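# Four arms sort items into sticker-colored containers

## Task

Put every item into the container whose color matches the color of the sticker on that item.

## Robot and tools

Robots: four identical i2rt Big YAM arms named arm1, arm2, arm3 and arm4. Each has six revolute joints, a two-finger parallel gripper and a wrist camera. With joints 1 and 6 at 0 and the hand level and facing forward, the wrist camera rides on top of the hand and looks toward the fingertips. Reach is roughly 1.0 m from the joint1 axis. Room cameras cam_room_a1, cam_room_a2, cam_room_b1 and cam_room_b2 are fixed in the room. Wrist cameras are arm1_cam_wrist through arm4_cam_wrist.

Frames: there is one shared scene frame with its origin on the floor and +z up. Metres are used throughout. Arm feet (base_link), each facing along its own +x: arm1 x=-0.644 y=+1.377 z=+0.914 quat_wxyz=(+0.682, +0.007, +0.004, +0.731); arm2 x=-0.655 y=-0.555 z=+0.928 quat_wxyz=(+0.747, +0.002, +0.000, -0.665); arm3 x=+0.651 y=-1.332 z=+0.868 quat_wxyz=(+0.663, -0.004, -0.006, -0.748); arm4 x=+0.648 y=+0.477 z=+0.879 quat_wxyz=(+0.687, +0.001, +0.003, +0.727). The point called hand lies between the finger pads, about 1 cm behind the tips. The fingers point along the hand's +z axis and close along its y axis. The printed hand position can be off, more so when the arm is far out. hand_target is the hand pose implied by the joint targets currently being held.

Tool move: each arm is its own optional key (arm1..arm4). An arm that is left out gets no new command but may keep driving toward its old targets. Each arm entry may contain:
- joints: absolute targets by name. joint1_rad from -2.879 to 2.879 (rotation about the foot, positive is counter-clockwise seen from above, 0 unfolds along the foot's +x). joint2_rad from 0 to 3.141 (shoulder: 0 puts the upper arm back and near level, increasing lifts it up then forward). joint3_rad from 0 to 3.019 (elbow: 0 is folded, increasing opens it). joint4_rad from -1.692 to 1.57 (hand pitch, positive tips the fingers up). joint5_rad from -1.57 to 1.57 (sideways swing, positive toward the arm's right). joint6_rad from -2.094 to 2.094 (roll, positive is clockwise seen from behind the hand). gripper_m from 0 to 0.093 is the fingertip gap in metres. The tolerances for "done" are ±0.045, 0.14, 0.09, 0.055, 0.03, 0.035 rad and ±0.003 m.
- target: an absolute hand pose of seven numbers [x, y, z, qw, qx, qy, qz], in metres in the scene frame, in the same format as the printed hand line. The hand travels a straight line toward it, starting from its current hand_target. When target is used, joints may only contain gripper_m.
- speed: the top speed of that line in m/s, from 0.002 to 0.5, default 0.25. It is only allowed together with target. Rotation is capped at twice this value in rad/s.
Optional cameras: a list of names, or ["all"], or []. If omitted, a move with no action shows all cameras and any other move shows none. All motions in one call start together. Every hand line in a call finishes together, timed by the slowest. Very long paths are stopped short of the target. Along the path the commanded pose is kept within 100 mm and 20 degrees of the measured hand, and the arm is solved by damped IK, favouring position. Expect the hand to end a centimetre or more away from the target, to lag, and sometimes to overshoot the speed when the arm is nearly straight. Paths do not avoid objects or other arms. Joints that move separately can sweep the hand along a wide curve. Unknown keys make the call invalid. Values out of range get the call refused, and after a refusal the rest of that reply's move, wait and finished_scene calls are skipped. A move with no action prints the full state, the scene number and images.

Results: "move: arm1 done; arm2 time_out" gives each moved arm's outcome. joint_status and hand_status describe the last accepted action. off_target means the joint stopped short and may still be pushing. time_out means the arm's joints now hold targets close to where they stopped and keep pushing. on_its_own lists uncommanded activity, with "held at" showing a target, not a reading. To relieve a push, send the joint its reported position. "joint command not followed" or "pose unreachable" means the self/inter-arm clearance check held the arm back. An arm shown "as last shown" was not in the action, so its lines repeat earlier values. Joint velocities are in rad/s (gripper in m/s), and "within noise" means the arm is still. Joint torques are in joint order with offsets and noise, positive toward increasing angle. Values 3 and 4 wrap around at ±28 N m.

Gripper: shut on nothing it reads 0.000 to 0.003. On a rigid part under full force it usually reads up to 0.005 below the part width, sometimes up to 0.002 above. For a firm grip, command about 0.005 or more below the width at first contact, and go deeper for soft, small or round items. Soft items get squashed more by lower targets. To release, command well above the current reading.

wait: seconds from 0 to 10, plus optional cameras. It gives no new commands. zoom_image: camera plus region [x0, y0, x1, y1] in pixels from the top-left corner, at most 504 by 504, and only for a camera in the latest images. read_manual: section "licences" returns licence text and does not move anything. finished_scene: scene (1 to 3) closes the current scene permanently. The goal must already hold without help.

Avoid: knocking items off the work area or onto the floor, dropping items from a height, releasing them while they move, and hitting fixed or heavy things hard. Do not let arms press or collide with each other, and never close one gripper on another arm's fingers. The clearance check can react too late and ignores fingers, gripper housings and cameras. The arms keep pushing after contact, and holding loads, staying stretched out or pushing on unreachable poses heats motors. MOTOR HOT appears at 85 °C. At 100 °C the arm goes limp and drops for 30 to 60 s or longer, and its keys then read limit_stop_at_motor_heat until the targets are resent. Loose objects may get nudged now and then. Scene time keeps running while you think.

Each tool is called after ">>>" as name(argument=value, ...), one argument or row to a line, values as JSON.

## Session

>>> move(
  cameras=["all"],
)

Scene clock: 0.00 s.
Joint torques (N m): no reading
Motor temperatures (°C): arm1=[20 24 29 23 21 21 21] | arm2=[23 25 27 22 22 20 23] | arm3=[24 23 24 23 24 23 23] | arm4=[22 22 25 22 24 21 24]
Heat: arm1: hottest joint3_rad 29 °C; arm2: hottest joint3_rad 27 °C; arm3: hottest joint1_rad 24 °C; arm4: hottest joint3_rad 25 °C.
Joint velocities: within noise
arm1.joint_positions: joint1_rad=-0.168 joint2_rad=+0.560 joint3_rad=+1.361 joint4_rad=-1.410 joint5_rad=+0.240 joint6_rad=+0.692 gripper_m=+0.09396
arm1.joint_status: not commanded
arm1.hand: x=-0.5739 y=+1.5732 z=+1.4376 quat_wxyz=(-0.303, +0.280, -0.837, -0.359) (m; scene frame)
arm1.hand_target: x=-0.5739 y=+1.5706 z=+1.4504 quat_wxyz=(-0.308, +0.276, -0.832, -0.370) (m; scene frame)
arm1.hand_status: not commanded
arm2.joint_positions: joint1_rad=+0.198 joint2_rad=+0.483 joint3_rad=+1.641 joint4_rad=-1.210 joint5_rad=-0.086 joint6_rad=-0.484 gripper_m=+0.09396
arm2.joint_status: not commanded
arm2.hand: x=-0.6060 y=-0.6654 z=+1.6315 quat_wxyz=(-0.468, -0.246, -0.683, +0.505) (m; scene frame)
arm2.hand_target: x=-0.6080 y=-0.6596 z=+1.6377 quat_wxyz=(-0.472, -0.243, -0.677, +0.510) (m; scene frame)
arm2.hand_status: not commanded
arm3.joint_positions: joint1_rad=+0.130 joint2_rad=+0.645 joint3_rad=+1.695 joint4_rad=-1.138 joint5_rad=+0.075 joint6_rad=+0.392 gripper_m=+0.09396
arm3.joint_status: not commanded
arm3.hand: x=+0.6384 y=-1.5186 z=+1.5920 quat_wxyz=(-0.552, -0.621, -0.389, +0.398) (m; scene frame)
arm3.hand_target: x=+0.6384 y=-1.5137 z=+1.6002 quat_wxyz=(-0.558, -0.615, -0.384, +0.402) (m; scene frame)
arm3.hand_status: not commanded
arm4.joint_positions: joint1_rad=+0.147 joint2_rad=+0.437 joint3_rad=+1.709 joint4_rad=-1.566 joint5_rad=+0.245 joint6_rad=+0.670 gripper_m=+0.09396
arm4.joint_status: not commanded
arm4.hand: x=+0.6821 y=+0.5397 z=+1.5256 quat_wxyz=(-0.292, +0.355, -0.719, -0.522) (m; scene frame)
arm4.hand_target: x=+0.6830 y=+0.5357 z=+1.5308 quat_wxyz=(-0.294, +0.352, -0.714, -0.529) (m; scene frame)
arm4.hand_status: not commanded
pictures: arm1_cam_wrist, arm2_cam_wrist, arm3_cam_wrist, arm4_cam_wrist, cam_room_a1, cam_room_a2, cam_room_b1, cam_room_b2
Images, in order (width x height): arm1_cam_wrist 672x504, arm2_cam_wrist 672x504, arm3_cam_wrist 672x504, arm4_cam_wrist 672x504, cam_room_a1 672x504, cam_room_a2 672x504, cam_room_b1 672x504, cam_room_b2 672x504.

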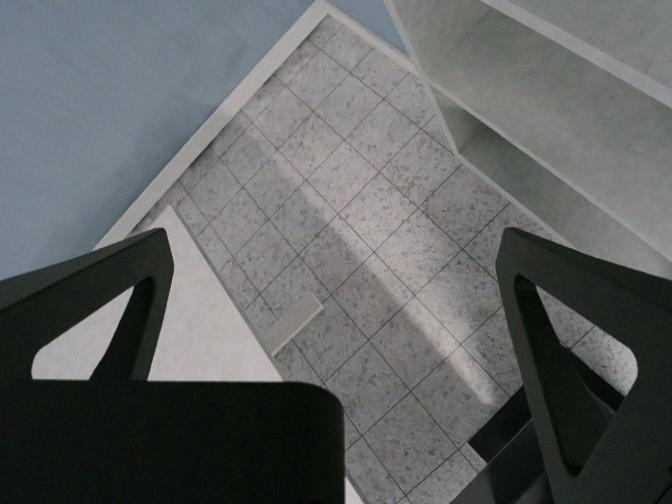

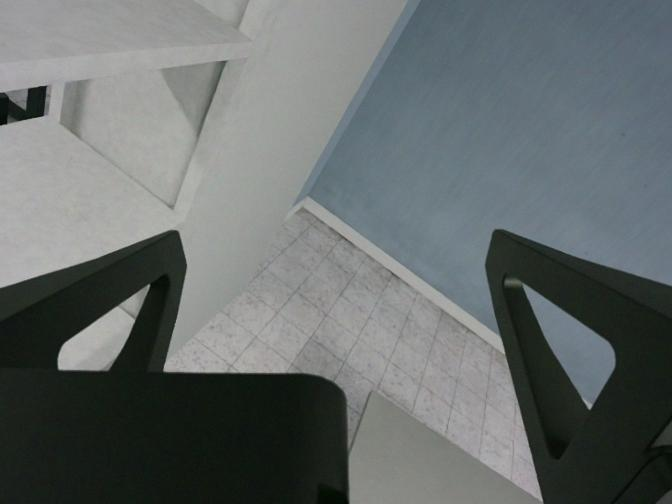

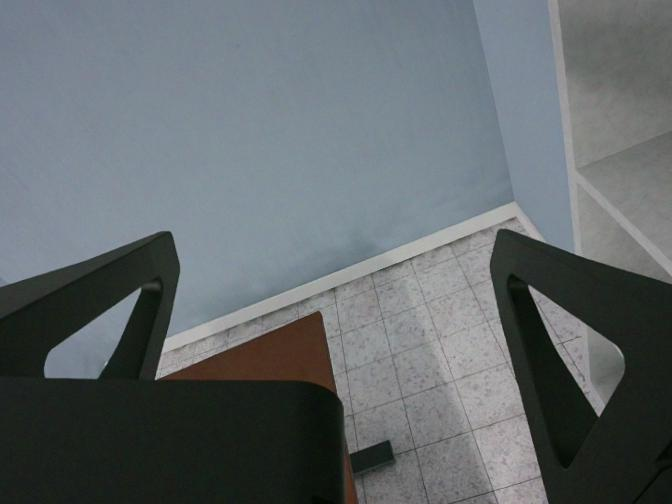

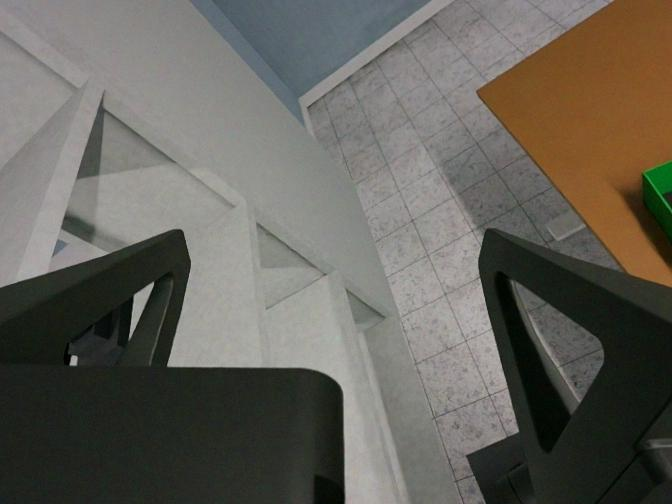

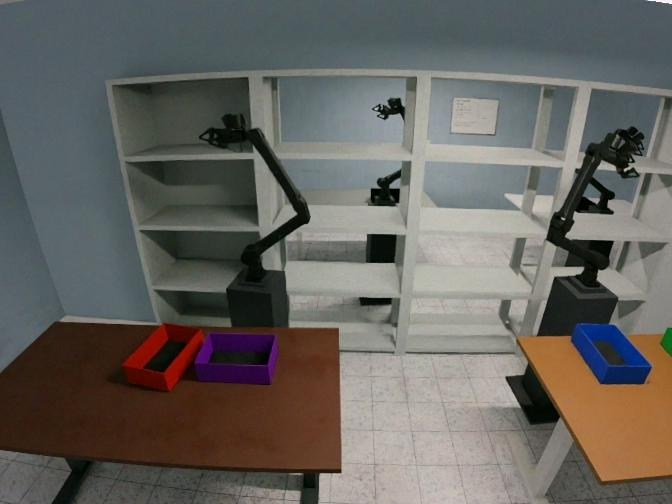

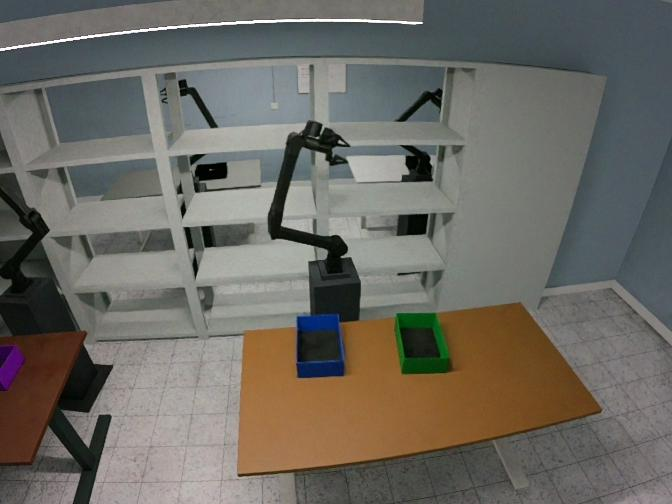

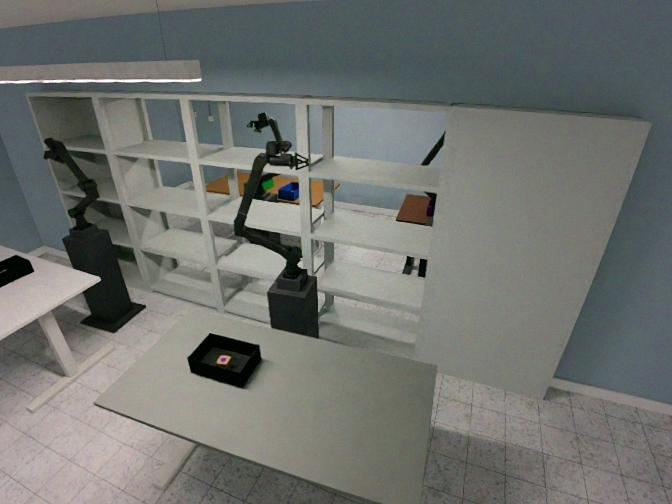

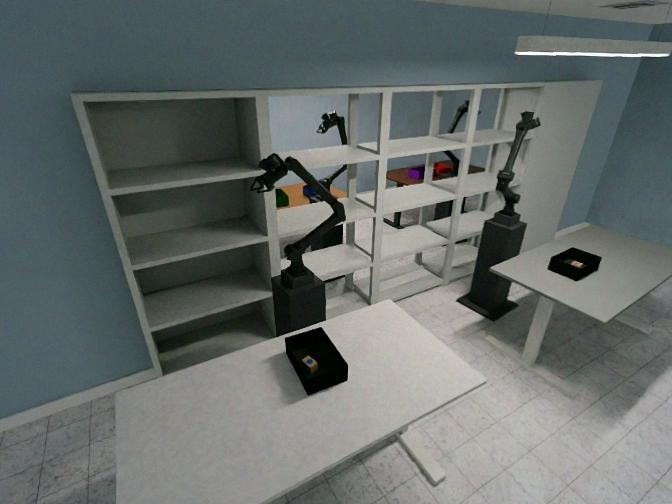

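>>> zoom_image(
  camera="cam_room_b1",
  region=[170, 310, 290, 400],
)

>>> zoom_image(
  camera="cam_room_b2",
  region=[270, 310, 370, 400],
)

Scaled by 4.200.

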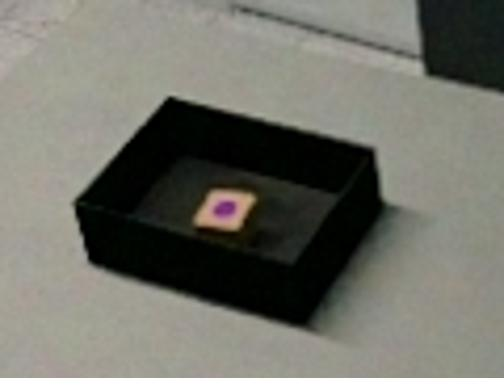

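Scaled by 5.040.

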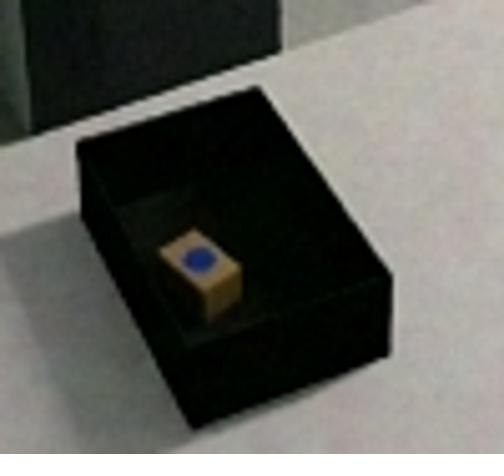

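>>> move(
  arm1={"joints": {"joint1_rad": 1.126, "joint2_rad": 2.175, "joint3_rad": 2.236, "joint4_rad": -1.15, "joint5_rad": 0, "joint6_rad": 0}},
  arm2={"joints": {"joint1_rad": -1.81, "joint2_rad": 2.175, "joint3_rad": 2.236, "joint4_rad": -1.5, "joint5_rad": 0, "joint6_rad": 0}},
  arm3={"joints": {"joint1_rad": 1.6, "joint2_rad": 2.079, "joint3_rad": 2.16, "joint4_rad": -1.5, "joint5_rad": 0, "joint6_rad": 0}},
  arm4={"joints": {"joint1_rad": -1.6, "joint2_rad": 2.079, "joint3_rad": 2.16, "joint4_rad": -1.5, "joint5_rad": 0, "joint6_rad": 0}},
  cameras=["arm1_cam_wrist", "arm2_cam_wrist", "arm3_cam_wrist", "arm4_cam_wrist"],
)

Scene clock: 31.70 s.
Joint torques (N m): arm1=[-1.26 -22.83 15.23 1.03 0.04 -0.02] | arm2=[0.44 -26.4 12.81 0.38 -0.08 0.19] | arm3=[0.97 -24.41 11.21 -0.06 0.09 -0.1] | arm4=[0.97 -25.82 11.64 -0.21 0.04 -0.07]
Motor temperatures (°C): arm1=[20 24 33 23 21 21 21] | arm2=[23 25 29 22 22 20 23] | arm3=[24 23 26 23 24 23 23] | arm4=[22 23 26 22 24 21 24]
Heat: arm1: hottest joint3_rad 33 °C; arm2: hottest joint3_rad 29 °C; arm3: hottest joint3_rad 26 °C; arm4: hottest joint3_rad 26 °C.
move: arm1 done; arm2 done; arm3 done; arm4 done
Joint velocities: within noise
arm1.joint_positions: joint1_rad=+1.121 joint2_rad=+2.194 joint3_rad=+2.193 joint4_rad=-1.149 joint5_rad=-0.001 joint6_rad=+0.007 gripper_m=+0.09399
arm1.joint_status: all done
arm1.hand: x=-1.3662 y=+1.6673 z=+1.0978 quat_wxyz=(-0.038, +0.958, -0.188, -0.213) (m; scene frame)
arm1.hand_target: x=-1.3741 y=+1.6667 z=+1.1331 quat_wxyz=(-0.044, +0.952, -0.182, -0.242) (m; scene frame)
arm1.hand_status: not commanded
arm2.joint_positions: joint1_rad=-1.806 joint2_rad=+2.184 joint3_rad=+2.211 joint4_rad=-1.487 joint5_rad=+0.002 joint6_rad=-0.012 gripper_m=+0.09397
arm2.joint_status: all done
arm2.hand: x=-1.3549 y=-0.4718 z=+1.0917 quat_wxyz=(+0.006, -0.997, +0.053, +0.054) (m; scene frame)
arm2.hand_target: x=-1.3567 y=-0.4691 z=+1.1082 quat_wxyz=(+0.006, -0.996, +0.061, +0.065) (m; scene frame)
arm2.hand_status: not commanded
arm3.joint_positions: joint1_rad=+1.601 joint2_rad=+2.083 joint3_rad=+2.133 joint4_rad=-1.493 joint5_rad=-0.001 joint6_rad=+0.005 gripper_m=+0.09397
arm3.joint_status: all done
arm3.hand: x=+1.3276 y=-1.3904 z=+1.0696 quat_wxyz=(-0.065, -0.047, -0.997, +0.009) (m; scene frame)
arm3.hand_target: x=+1.3315 y=-1.3916 z=+1.0832 quat_wxyz=(-0.077, -0.045, -0.996, +0.010) (m; scene frame)
arm3.hand_status: not commanded
arm4.joint_positions: joint1_rad=-1.598 joint2_rad=+2.093 joint3_rad=+2.114 joint4_rad=-1.489 joint5_rad=+0.001 joint6_rad=+0.012 gripper_m=+0.09397
arm4.joint_status: all done
arm4.hand: x=+1.3254 y=+0.4971 z=+1.0619 quat_wxyz=(-0.049, +0.009, -0.999, +0.001) (m; scene frame)
arm4.hand_target: x=+1.3322 y=+0.4964 z=+1.0896 quat_wxyz=(-0.073, +0.014, -0.997, +0.001) (m; scene frame)
arm4.hand_status: not commanded
pictures: arm1_cam_wrist, arm2_cam_wrist, arm3_cam_wrist, arm4_cam_wrist
Images, in order (width x height): arm1_cam_wrist 672x504, arm2_cam_wrist 672x504, arm3_cam_wrist 672x504, arm4_cam_wrist 672x504.

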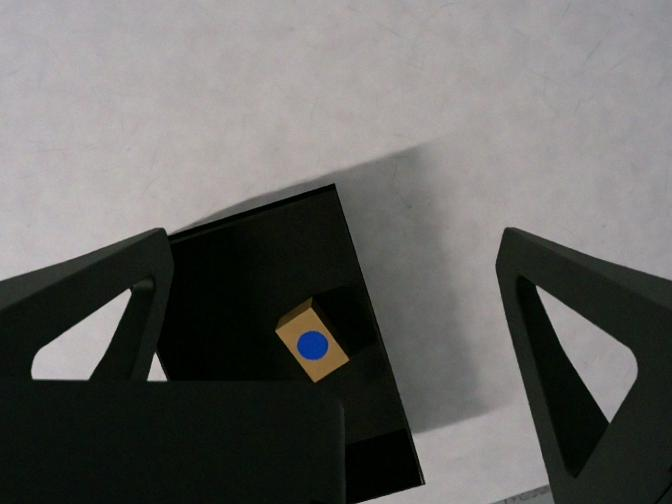

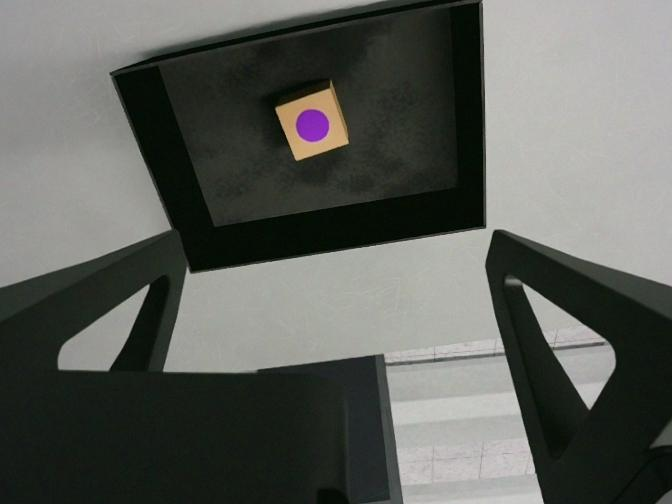

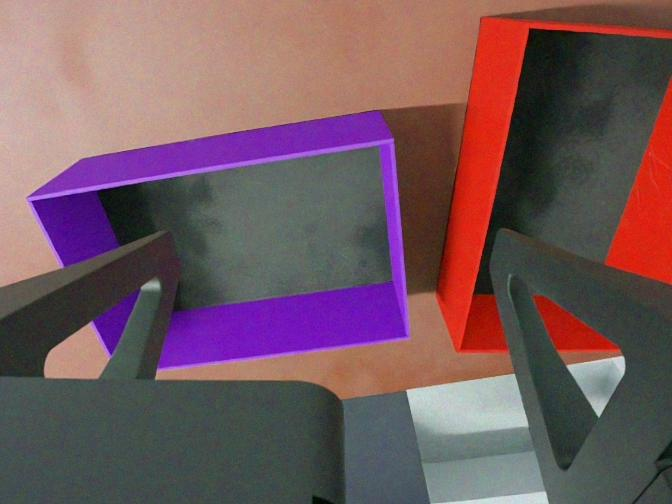

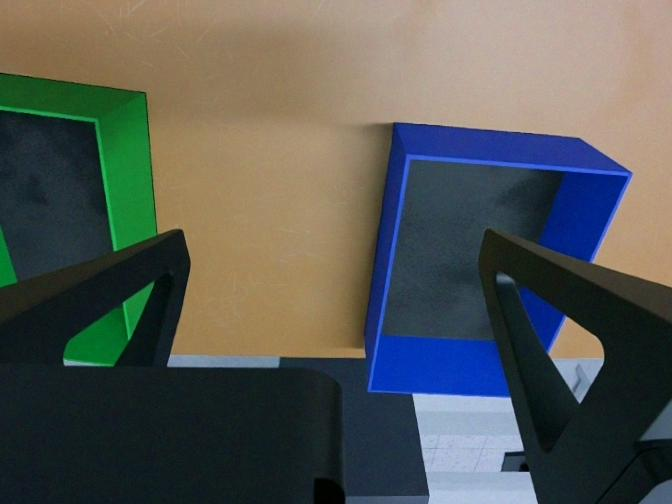

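>>> zoom_image(
  camera="arm1_cam_wrist",
  region=[230, 270, 390, 390],
)

>>> zoom_image(
  camera="arm2_cam_wrist",
  region=[240, 60, 400, 180],
)

Scaled by 3.150.

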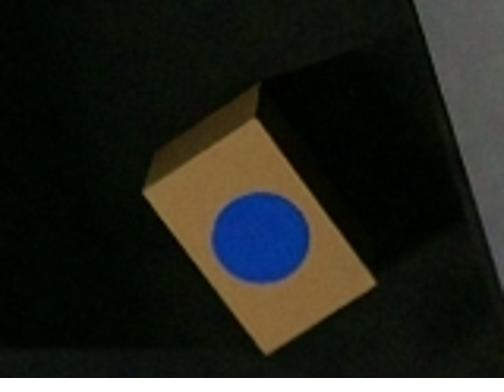

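Scaled by 3.150.

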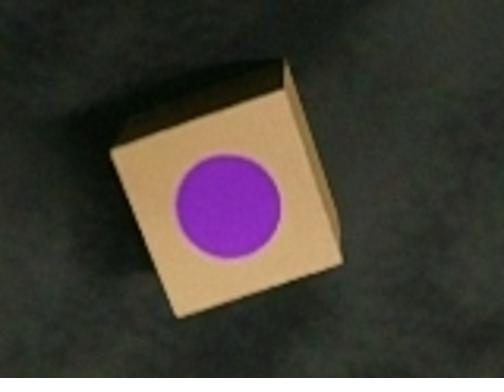

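>>> move(
  arm1={"target": [-1.172, 1.568, 0.838, 0.0166, 0.9803, 0.0943, -0.1728], "speed": 0.2, "joints": {"gripper_m": 0.08}},
  arm2={"target": [-1.270, -0.500, 0.822, 0.0189, 0.979, 0.1072, -0.1726], "speed": 0.2},
  arm3={"joints": {"joint2_rad": 0.72, "joint3_rad": 0.54, "joint4_rad": -0.78}},
  arm4={"joints": {"joint2_rad": 0.72, "joint3_rad": 0.54, "joint4_rad": -0.78}},
  cameras=["arm1_cam_wrist", "arm2_cam_wrist", "arm3_cam_wrist", "arm4_cam_wrist"],
)

Scene clock: 112.20 s.
Joint torques (N m): arm1=[-2.32 -13.98 7.77 1.5 -0.24 -0.08] | arm2=[0.44 -19.55 7.47 2.1 -0.32 -0.11] | arm3=[1.08 -2.61 9.17 1.66 0.1 -0.11] | arm4=[0.38 -3.37 9.39 1.35 0.06 -0.05]
Motor temperatures (°C): arm1=[20 28 39 23 21 21 21] | arm2=[23 28 36 22 22 20 23] | arm3=[24 26 32 23 24 23 23] | arm4=[22 31 38 22 24 21 24]
Heat: arm1: hottest joint3_rad 39 °C; arm2: hottest joint3_rad 36 °C; arm3: hottest joint3_rad 32 °C; arm4: hottest joint3_rad 38 °C.
move: arm1 done; arm2 off_target; arm3 done; arm4 done
Joint velocities: within noise
arm1.joint_positions: joint1_rad=+1.109 joint2_rad=+2.007 joint3_rad=+1.142 joint4_rad=-0.439 joint5_rad=-0.187 joint6_rad=-0.560 gripper_m=+0.08006
arm1.joint_status: all done
arm1.hand: x=-1.1706 y=+1.5610 z=+0.8409 quat_wxyz=(+0.020, +0.981, +0.095, -0.168) (m; scene frame)
arm1.hand_target: x=-1.1719 y=+1.5679 z=+0.8382 quat_wxyz=(+0.016, +0.980, +0.094, -0.173) (m; scene frame)
arm1.hand_status: done (0.008 m and 0.7 deg from the pose sent, 0.339 m and 33.5 deg at the start)
arm2.joint_positions: joint1_rad=-1.806 joint2_rad=+2.117 joint3_rad=+1.300 joint4_rad=-0.413 joint5_rad=-0.114 joint6_rad=-0.304 gripper_m=+0.09397
arm2.joint_status: not commanded
arm2.hand: x=-1.2733 y=-0.5008 z=+0.8348 quat_wxyz=(-0.018, -0.979, -0.101, +0.176) (m; scene frame)
arm2.hand_target: x=-1.2698 y=-0.5000 z=+0.8222 quat_wxyz=(-0.019, -0.979, -0.107, +0.172) (m; scene frame)
arm2.hand_status: off_target (0.013 m and 0.8 deg from the pose sent, 0.284 m and 23.1 deg at the start)
arm3.joint_positions: joint1_rad=+1.601 joint2_rad=+0.725 joint3_rad=+0.542 joint4_rad=-0.792 joint5_rad=-0.001 joint6_rad=+0.005 gripper_m=+0.09397
arm3.joint_status: all done
arm3.hand: x=+0.9476 y=-1.3565 z=+1.0258 quat_wxyz=(-0.294, -0.043, -0.955, +0.018) (m; scene frame)
arm3.hand_target: x=+0.9493 y=-1.3573 z=+1.0278 quat_wxyz=(-0.301, -0.041, -0.952, +0.020) (m; scene frame)
arm3.hand_status: not commanded
arm4.joint_positions: joint1_rad=-1.598 joint2_rad=+0.729 joint3_rad=+0.533 joint4_rad=-0.794 joint5_rad=+0.001 joint6_rad=+0.012 gripper_m=+0.09397
arm4.joint_status: all done
arm4.hand: x=+0.9439 y=+0.4858 z=+1.0295 quat_wxyz=(-0.284, +0.009, -0.959, -0.004) (m; scene frame)
arm4.hand_target: x=+0.9485 y=+0.4857 z=+1.0375 quat_wxyz=(-0.298, +0.014, -0.954, -0.003) (m; scene frame)
arm4.hand_status: not commanded
pictures: arm1_cam_wrist, arm2_cam_wrist, arm3_cam_wrist, arm4_cam_wrist
Images, in order (width x height): arm1_cam_wrist 672x504, arm2_cam_wrist 672x504, arm3_cam_wrist 672x504, arm4_cam_wrist 672x504.

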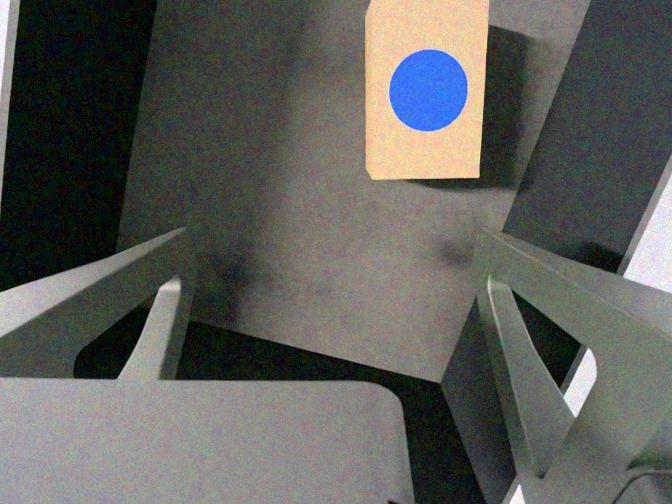

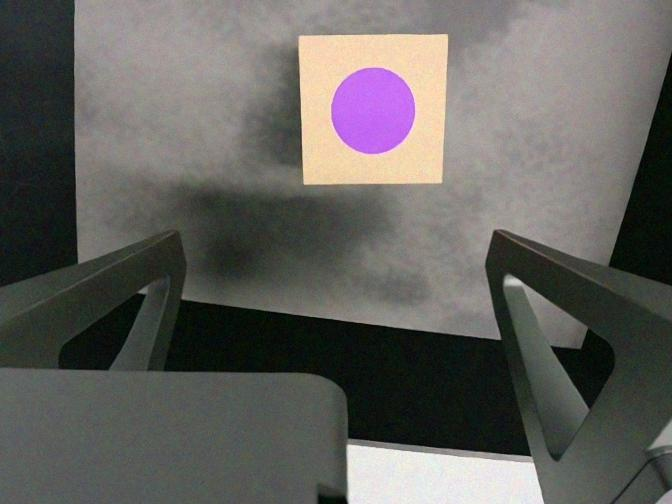

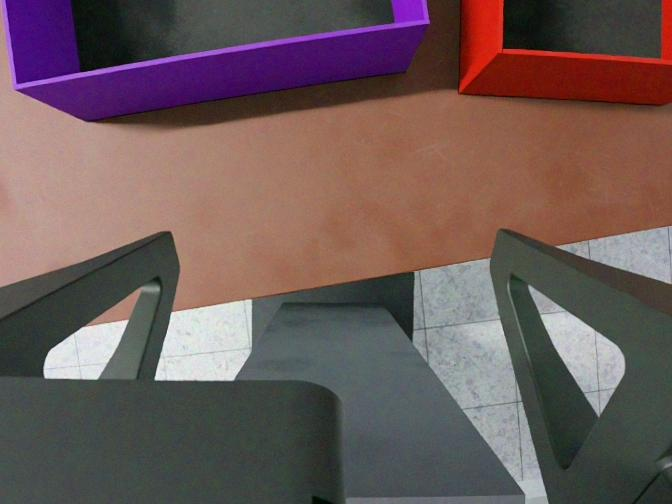

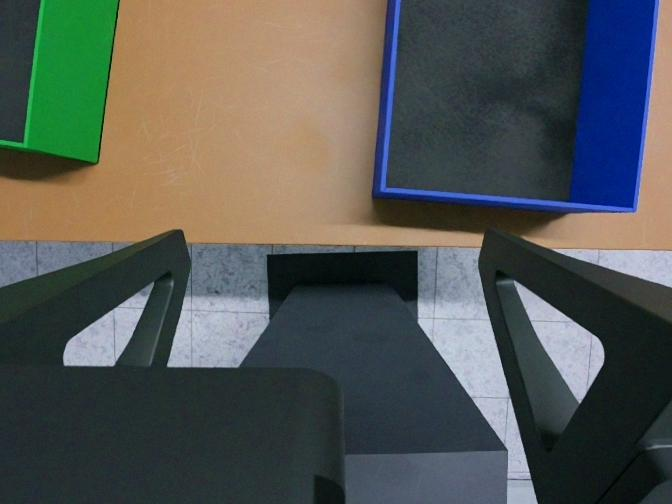

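>>> move(
  arm1={"target": [-1.224, 1.594, 0.828, 0.0067, 0.993, 0.0956, -0.0695], "speed": 0.1, "joints": {"gripper_m": 0.064}},
  arm2={"target": [-1.297, -0.491, 0.776, 0.0189, 0.979, 0.1072, -0.1726], "speed": 0.1},
  arm3={"joints": {"joint1_rad": -1.988}},
  arm4={"joints": {"joint1_rad": 0.93}},
  cameras=["arm1_cam_wrist", "arm2_cam_wrist", "arm3_cam_wrist", "arm4_cam_wrist"],
)

Scene clock: 159.10 s.
Joint torques (N m): arm1=[-1.03 -16.09 12.37 0.17 0.02 -0.02] | arm2=[-0.09 -19.49 10.82 1.99 -0.32 -0.09] | arm3=[0.62 -2.78 9.16 1.4 -0.06 -0.1] | arm4=[0.97 -3.08 9.52 1.31 0.19 -0.06]
Motor temperatures (°C): arm1=[20 27 36 23 21 21 21] | arm2=[23 29 31 22 22 20 23] | arm3=[24 25 29 23 24 23 23] | arm4=[22 25 38 22 24 21 24]
Heat: arm1: hottest joint3_rad 36 °C; arm2: hottest joint3_rad 31 °C; arm3: hottest joint3_rad 29 °C; arm4: hottest joint3_rad 38 °C.
move: arm1 off_target; arm2 off_target; arm3 done; arm4 done
Joint velocities: within noise
arm1.joint_positions: joint1_rad=+1.115 joint2_rad=+2.185 joint3_rad=+1.453 joint4_rad=-0.758 joint5_rad=-0.074 joint6_rad=-0.561 gripper_m=+0.06406
arm1.joint_status: all done
arm1.hand: x=-1.2050 y=+1.5923 z=+0.8218 quat_wxyz=(+0.013, +0.994, +0.088, -0.060) (m; scene frame)
arm1.hand_target: x=-1.2233 y=+1.5935 z=+0.8283 quat_wxyz=(+0.007, +0.993, +0.096, -0.070) (m; scene frame)
arm1.hand_status: off_target (0.020 m and 1.5 deg from the pose sent, 0.064 m and 11.4 deg at the start)
arm2.joint_positions: joint1_rad=-1.809 joint2_rad=+2.243 joint3_rad=+1.359 joint4_rad=-0.382 joint5_rad=-0.116 joint6_rad=-0.313 gripper_m=+0.09397
arm2.joint_status: not commanded
arm2.hand: x=-1.2798 y=-0.4989 z=+0.7810 quat_wxyz=(-0.022, -0.981, -0.104, +0.160) (m; scene frame)
arm2.hand_target: x=-1.2961 y=-0.4909 z=+0.7765 quat_wxyz=(-0.019, -0.979, -0.107, +0.173) (m; scene frame)
arm2.hand_status: off_target (0.020 m and 1.6 deg from the pose sent, 0.064 m and 0.8 deg at the start)
arm3.joint_positions: joint1_rad=-1.978 joint2_rad=+0.725 joint3_rad=+0.542 joint4_rad=-0.786 joint5_rad=+0.002 joint6_rad=+0.005 gripper_m=+0.09402
arm3.joint_status: all done
arm3.hand: x=+0.3926 y=-1.1780 z=+1.0235 quat_wxyz=(+0.071, -0.922, +0.254, +0.284) (m; scene frame)
arm3.hand_target: x=+0.3935 y=-1.1754 z=+1.0246 quat_wxyz=(+0.074, -0.920, +0.255, +0.287) (m; scene frame)
arm3.hand_status: not commanded
arm4.joint_positions: joint1_rad=+0.928 joint2_rad=+0.729 joint3_rad=+0.533 joint4_rad=-0.791 joint5_rad=-0.002 joint6_rad=+0.011 gripper_m=+0.09401
arm4.joint_status: all done
arm4.hand: x=+0.4020 y=+0.6418 z=+1.0321 quat_wxyz=(-0.079, +0.915, -0.282, -0.278) (m; scene frame)
arm4.hand_target: x=+0.3987 y=+0.6438 z=+1.0395 quat_wxyz=(-0.084, +0.913, -0.275, -0.290) (m; scene frame)
arm4.hand_status: not commanded
pictures: arm1_cam_wrist, arm2_cam_wrist, arm3_cam_wrist, arm4_cam_wrist
Images, in order (width x height): arm1_cam_wrist 672x504, arm2_cam_wrist 672x504, arm3_cam_wrist 672x504, arm4_cam_wrist 672x504.

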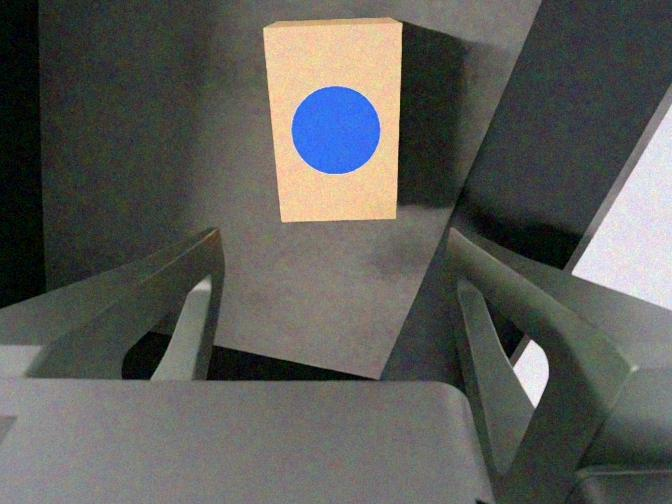

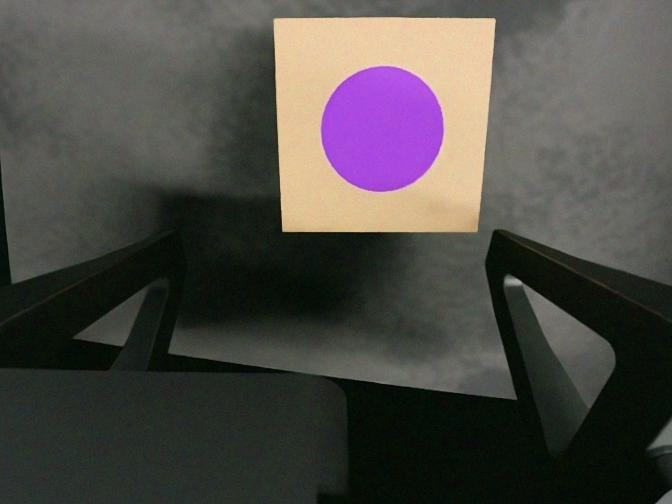

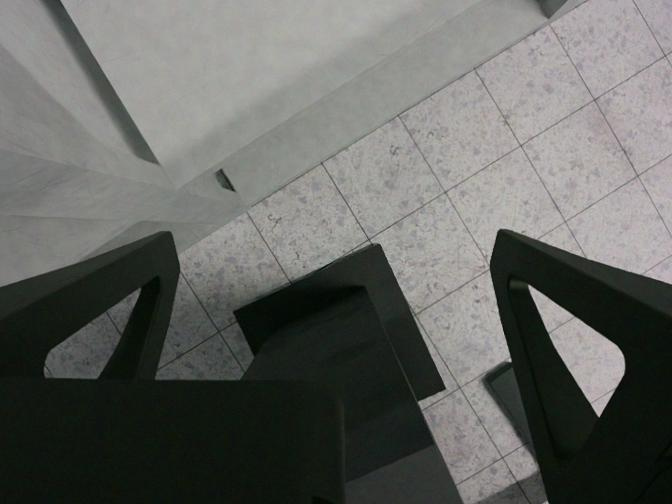

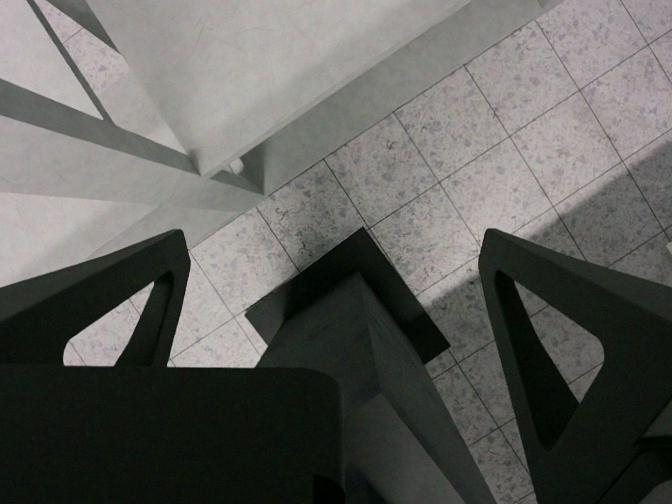

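>>> move(
  arm1={"target": [-1.251, 1.589, 0.824, 0.0067, 0.993, 0.0956, -0.0695], "speed": 0.06},
  arm2={"target": [-1.315, -0.483, 0.777, 0.0189, 0.979, 0.1072, -0.1726], "speed": 0.06},
  cameras=["arm1_cam_wrist", "arm2_cam_wrist"],
)

Scene clock: 176.00 s.
Joint torques (N m): arm1=[-1.08 -16.91 12.77 0.24 -0.04 0.12] | arm2=[-0.03 -20.07 11.26 0.84 -0.32 -0.09] | arm3=[0.85 -2.78 9.14 1.4 -0.06 -0.11] | arm4=[0.91 -2.9 9.48 1.42 0.17 -0.04]
Motor temperatures (°C): arm1=[20 28 36 23 21 21 21] | arm2=[23 29 33 22 22 20 23] | arm3=[24 25 29 23 24 23 23] | arm4=[22 24 38 22 24 21 24]
Heat: arm1: hottest joint3_rad 36 °C; arm2: hottest joint3_rad 33 °C; arm3: hottest joint3_rad 29 °C; arm4: hottest joint3_rad 38 °C.
move: arm1 off_target; arm2 off_target
Joint velocities: within noise
arm1.joint_positions: joint1_rad=+1.142 joint2_rad=+2.238 joint3_rad=+1.543 joint4_rad=-0.793 joint5_rad=-0.071 joint6_rad=-0.551 gripper_m=+0.06406
arm1.joint_status: not commanded
arm1.hand: x=-1.2328 y=+1.5862 z=+0.8182 quat_wxyz=(+0.012, +0.993, +0.096, -0.060) (m; scene frame)
arm1.hand_target: x=-1.2504 y=+1.5886 z=+0.8243 quat_wxyz=(+0.007, +0.993, +0.096, -0.070) (m; scene frame)
arm1.hand_status: off_target (0.019 m and 1.2 deg from the pose sent, 0.046 m and 1.5 deg at the start)
arm2.joint_positions: joint1_rad=-1.819 joint2_rad=+2.270 joint3_rad=+1.430 joint4_rad=-0.393 joint5_rad=-0.120 joint6_rad=-0.322 gripper_m=+0.09397
arm2.joint_status: not commanded
arm2.hand: x=-1.3060 y=-0.4895 z=+0.7863 quat_wxyz=(-0.018, -0.979, -0.104, +0.175) (m; scene frame)
arm2.hand_target: x=-1.3143 y=-0.4830 z=+0.7773 quat_wxyz=(-0.019, -0.979, -0.107, +0.173) (m; scene frame)
arm2.hand_status: off_target (0.015 m and 0.5 deg from the pose sent, 0.039 m and 1.6 deg at the start)
arm3, arm4: as last shown
pictures: arm1_cam_wrist, arm2_cam_wrist
Images, in order (width x height): arm1_cam_wrist 672x504, arm2_cam_wrist 672x504.

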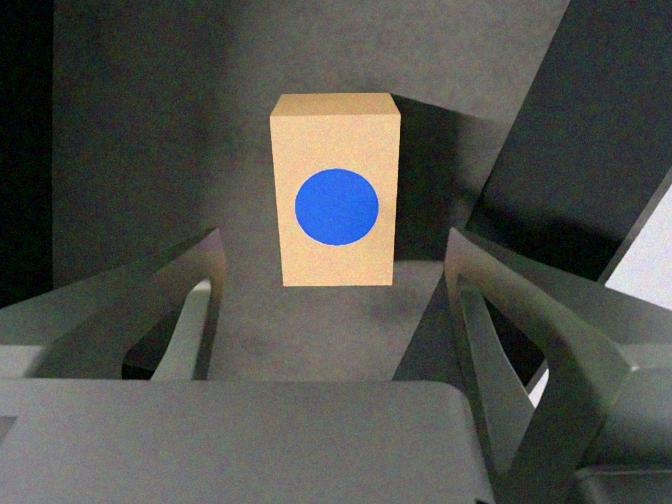

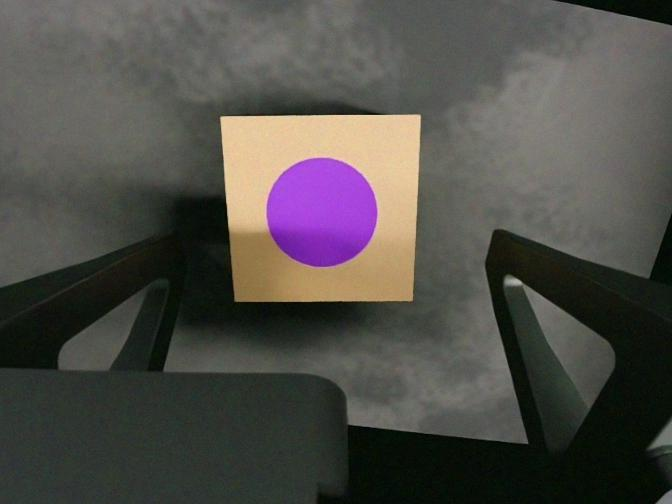

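>>> move(
  arm1={"target": [-1.251, 1.590, 0.757, 0.0067, 0.993, 0.0956, -0.0695], "speed": 0.06},
  arm2={"target": [-1.326, -0.490, 0.747, 0.0189, 0.979, 0.1072, -0.1726], "speed": 0.06},
  cameras=["arm1_cam_wrist", "arm2_cam_wrist"],
)

Scene clock: 185.67 s.
Joint torques (N m): arm1=[-1.49 -17.85 11.6 1.2 0 0.11] | arm2=[1.03 -20.72 11.17 1.81 -0.12 0.04] | arm3=[0.5 -2.84 9.17 1.39 -0.06 -0.11] | arm4=[1.2 -3.08 9.43 1.25 0.14 -0.06]
Motor temperatures (°C): arm1=[20 28 36 23 21 21 21] | arm2=[23 29 33 22 22 20 23] | arm3=[24 24 29 23 24 23 23] | arm4=[22 24 38 22 24 21 24]
Heat: arm1: hottest joint3_rad 36 °C; arm2: hottest joint3_rad 33 °C; arm3: hottest joint3_rad 29 °C; arm4: hottest joint3_rad 38 °C.
move: arm1 off_target; arm2 off_target
Joint velocities: within noise
arm1.joint_positions: joint1_rad=+1.142 joint2_rad=+2.357 joint3_rad=+1.551 joint4_rad=-0.710 joint5_rad=-0.071 joint6_rad=-0.550 gripper_m=+0.06406
arm1.joint_status: not commanded
arm1.hand: x=-1.2268 y=+1.5837 z=+0.7509 quat_wxyz=(+0.018, +0.994, +0.096, -0.048) (m; scene frame)
arm1.hand_target: x=-1.2501 y=+1.5895 z=+0.7579 quat_wxyz=(+0.007, +0.993, +0.096, -0.070) (m; scene frame)
arm1.hand_status: off_target (0.026 m and 2.8 deg from the pose sent, 0.064 m and 1.2 deg at the start)
arm2.joint_positions: joint1_rad=-1.819 joint2_rad=+2.347 joint3_rad=+1.478 joint4_rad=-0.393 joint5_rad=-0.120 joint6_rad=-0.322 gripper_m=+0.09397
arm2.joint_status: not commanded
arm2.hand: x=-1.3086 y=-0.4891 z=+0.7531 quat_wxyz=(-0.022, -0.981, -0.103, +0.161) (m; scene frame)
arm2.hand_target: x=-1.3250 y=-0.4901 z=+0.7475 quat_wxyz=(-0.019, -0.979, -0.107, +0.173) (m; scene frame)
arm2.hand_status: off_target (0.018 m and 1.4 deg from the pose sent, 0.044 m and 0.5 deg at the start)
arm3, arm4: as last shown
pictures: arm1_cam_wrist, arm2_cam_wrist
Images, in order (width x height): arm1_cam_wrist 672x504, arm2_cam_wrist 672x504.

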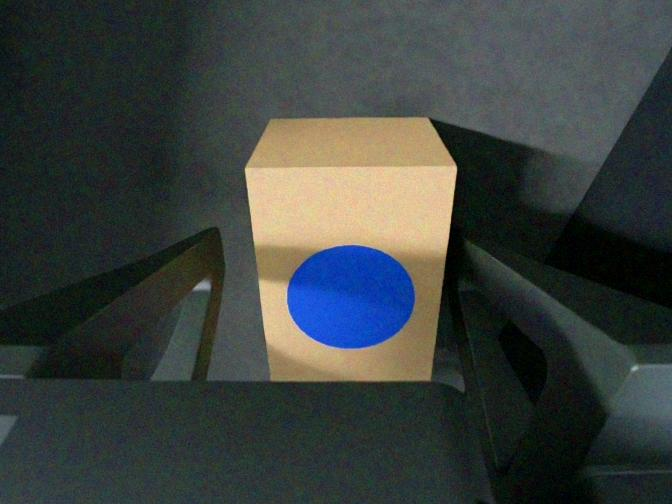

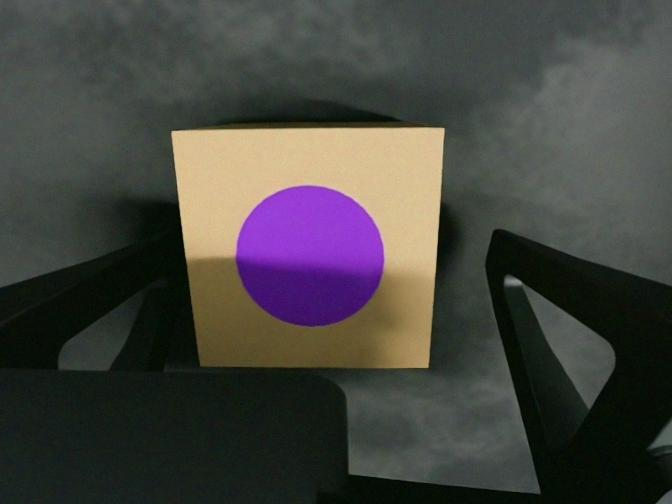

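>>> move(
  arm1={"joints": {"gripper_m": 0.036}},
  arm2={"joints": {"gripper_m": 0.046}},
  cameras=["arm1_cam_wrist", "arm2_cam_wrist"],
)

Scene clock: 196.37 s.
Joint torques (N m): arm1=[-1.32 -18.37 11.56 1.02 -0.04 0.11] | arm2=[1.14 -20.84 11.15 1.83 -0.17 0.04] | arm3=[0.62 -2.78 9.13 1.42 -0.05 -0.11] | arm4=[1.26 -3.55 9.28 1.31 0.16 -0.06]
Motor temperatures (°C): arm1=[20 27 36 23 21 21 21] | arm2=[23 29 33 22 22 20 23] | arm3=[24 24 29 23 24 23 23] | arm4=[22 24 38 22 24 21 24]
Heat: arm1: hottest joint3_rad 36 °C; arm2: hottest joint3_rad 33 °C; arm3: hottest joint3_rad 29 °C; arm4: hottest joint3_rad 38 °C.
move: arm1 off_target; arm2 off_target
Joint velocities: within noise
arm1.joint_positions: joint1_rad=+1.142 joint2_rad=+2.357 joint3_rad=+1.552 joint4_rad=-0.709 joint5_rad=-0.070 joint6_rad=-0.550 gripper_m=+0.04399
arm1.joint_status: gripper_m off_target (ended at +0.04401, target +0.03600)
arm1.hand: x=-1.2274 y=+1.5842 z=+0.7513 quat_wxyz=(+0.017, +0.994, +0.096, -0.049) (m; scene frame)
arm1.hand_target: x=-1.2502 y=+1.5896 z=+0.7580 quat_wxyz=(+0.007, +0.993, +0.096, -0.070) (m; scene frame)
arm1.hand_status: not commanded
arm2.joint_positions: joint1_rad=-1.819 joint2_rad=+2.347 joint3_rad=+1.479 joint4_rad=-0.393 joint5_rad=-0.119 joint6_rad=-0.322 gripper_m=+0.05285
arm2.joint_status: gripper_m off_target (ended at +0.05287, target +0.04600)
arm2.hand: x=-1.3093 y=-0.4888 z=+0.7535 quat_wxyz=(-0.021, -0.981, -0.103, +0.162) (m; scene frame)
arm2.hand_target: x=-1.3252 y=-0.4901 z=+0.7477 quat_wxyz=(-0.019, -0.979, -0.107, +0.173) (m; scene frame)
arm2.hand_status: not commanded
arm3, arm4: as last shown
pictures: arm1_cam_wrist, arm2_cam_wrist
Images, in order (width x height): arm1_cam_wrist 672x504, arm2_cam_wrist 672x504.

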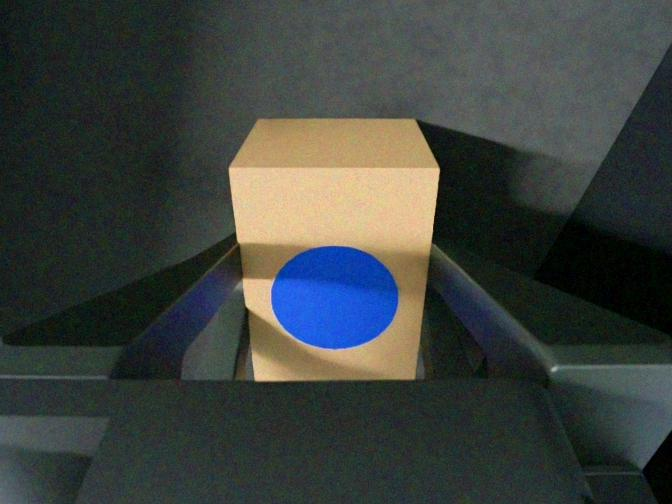

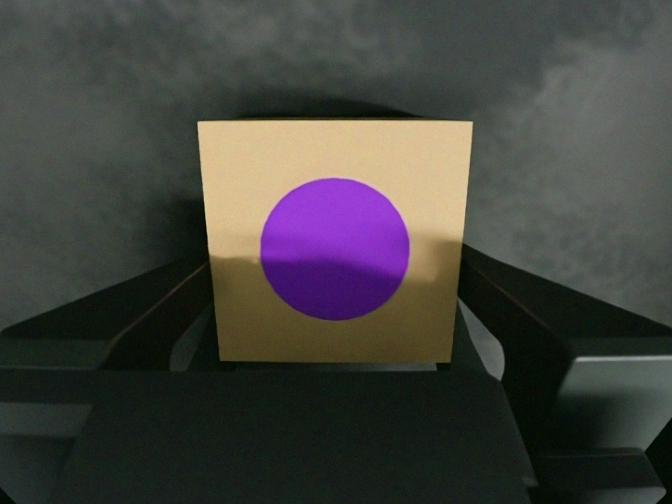

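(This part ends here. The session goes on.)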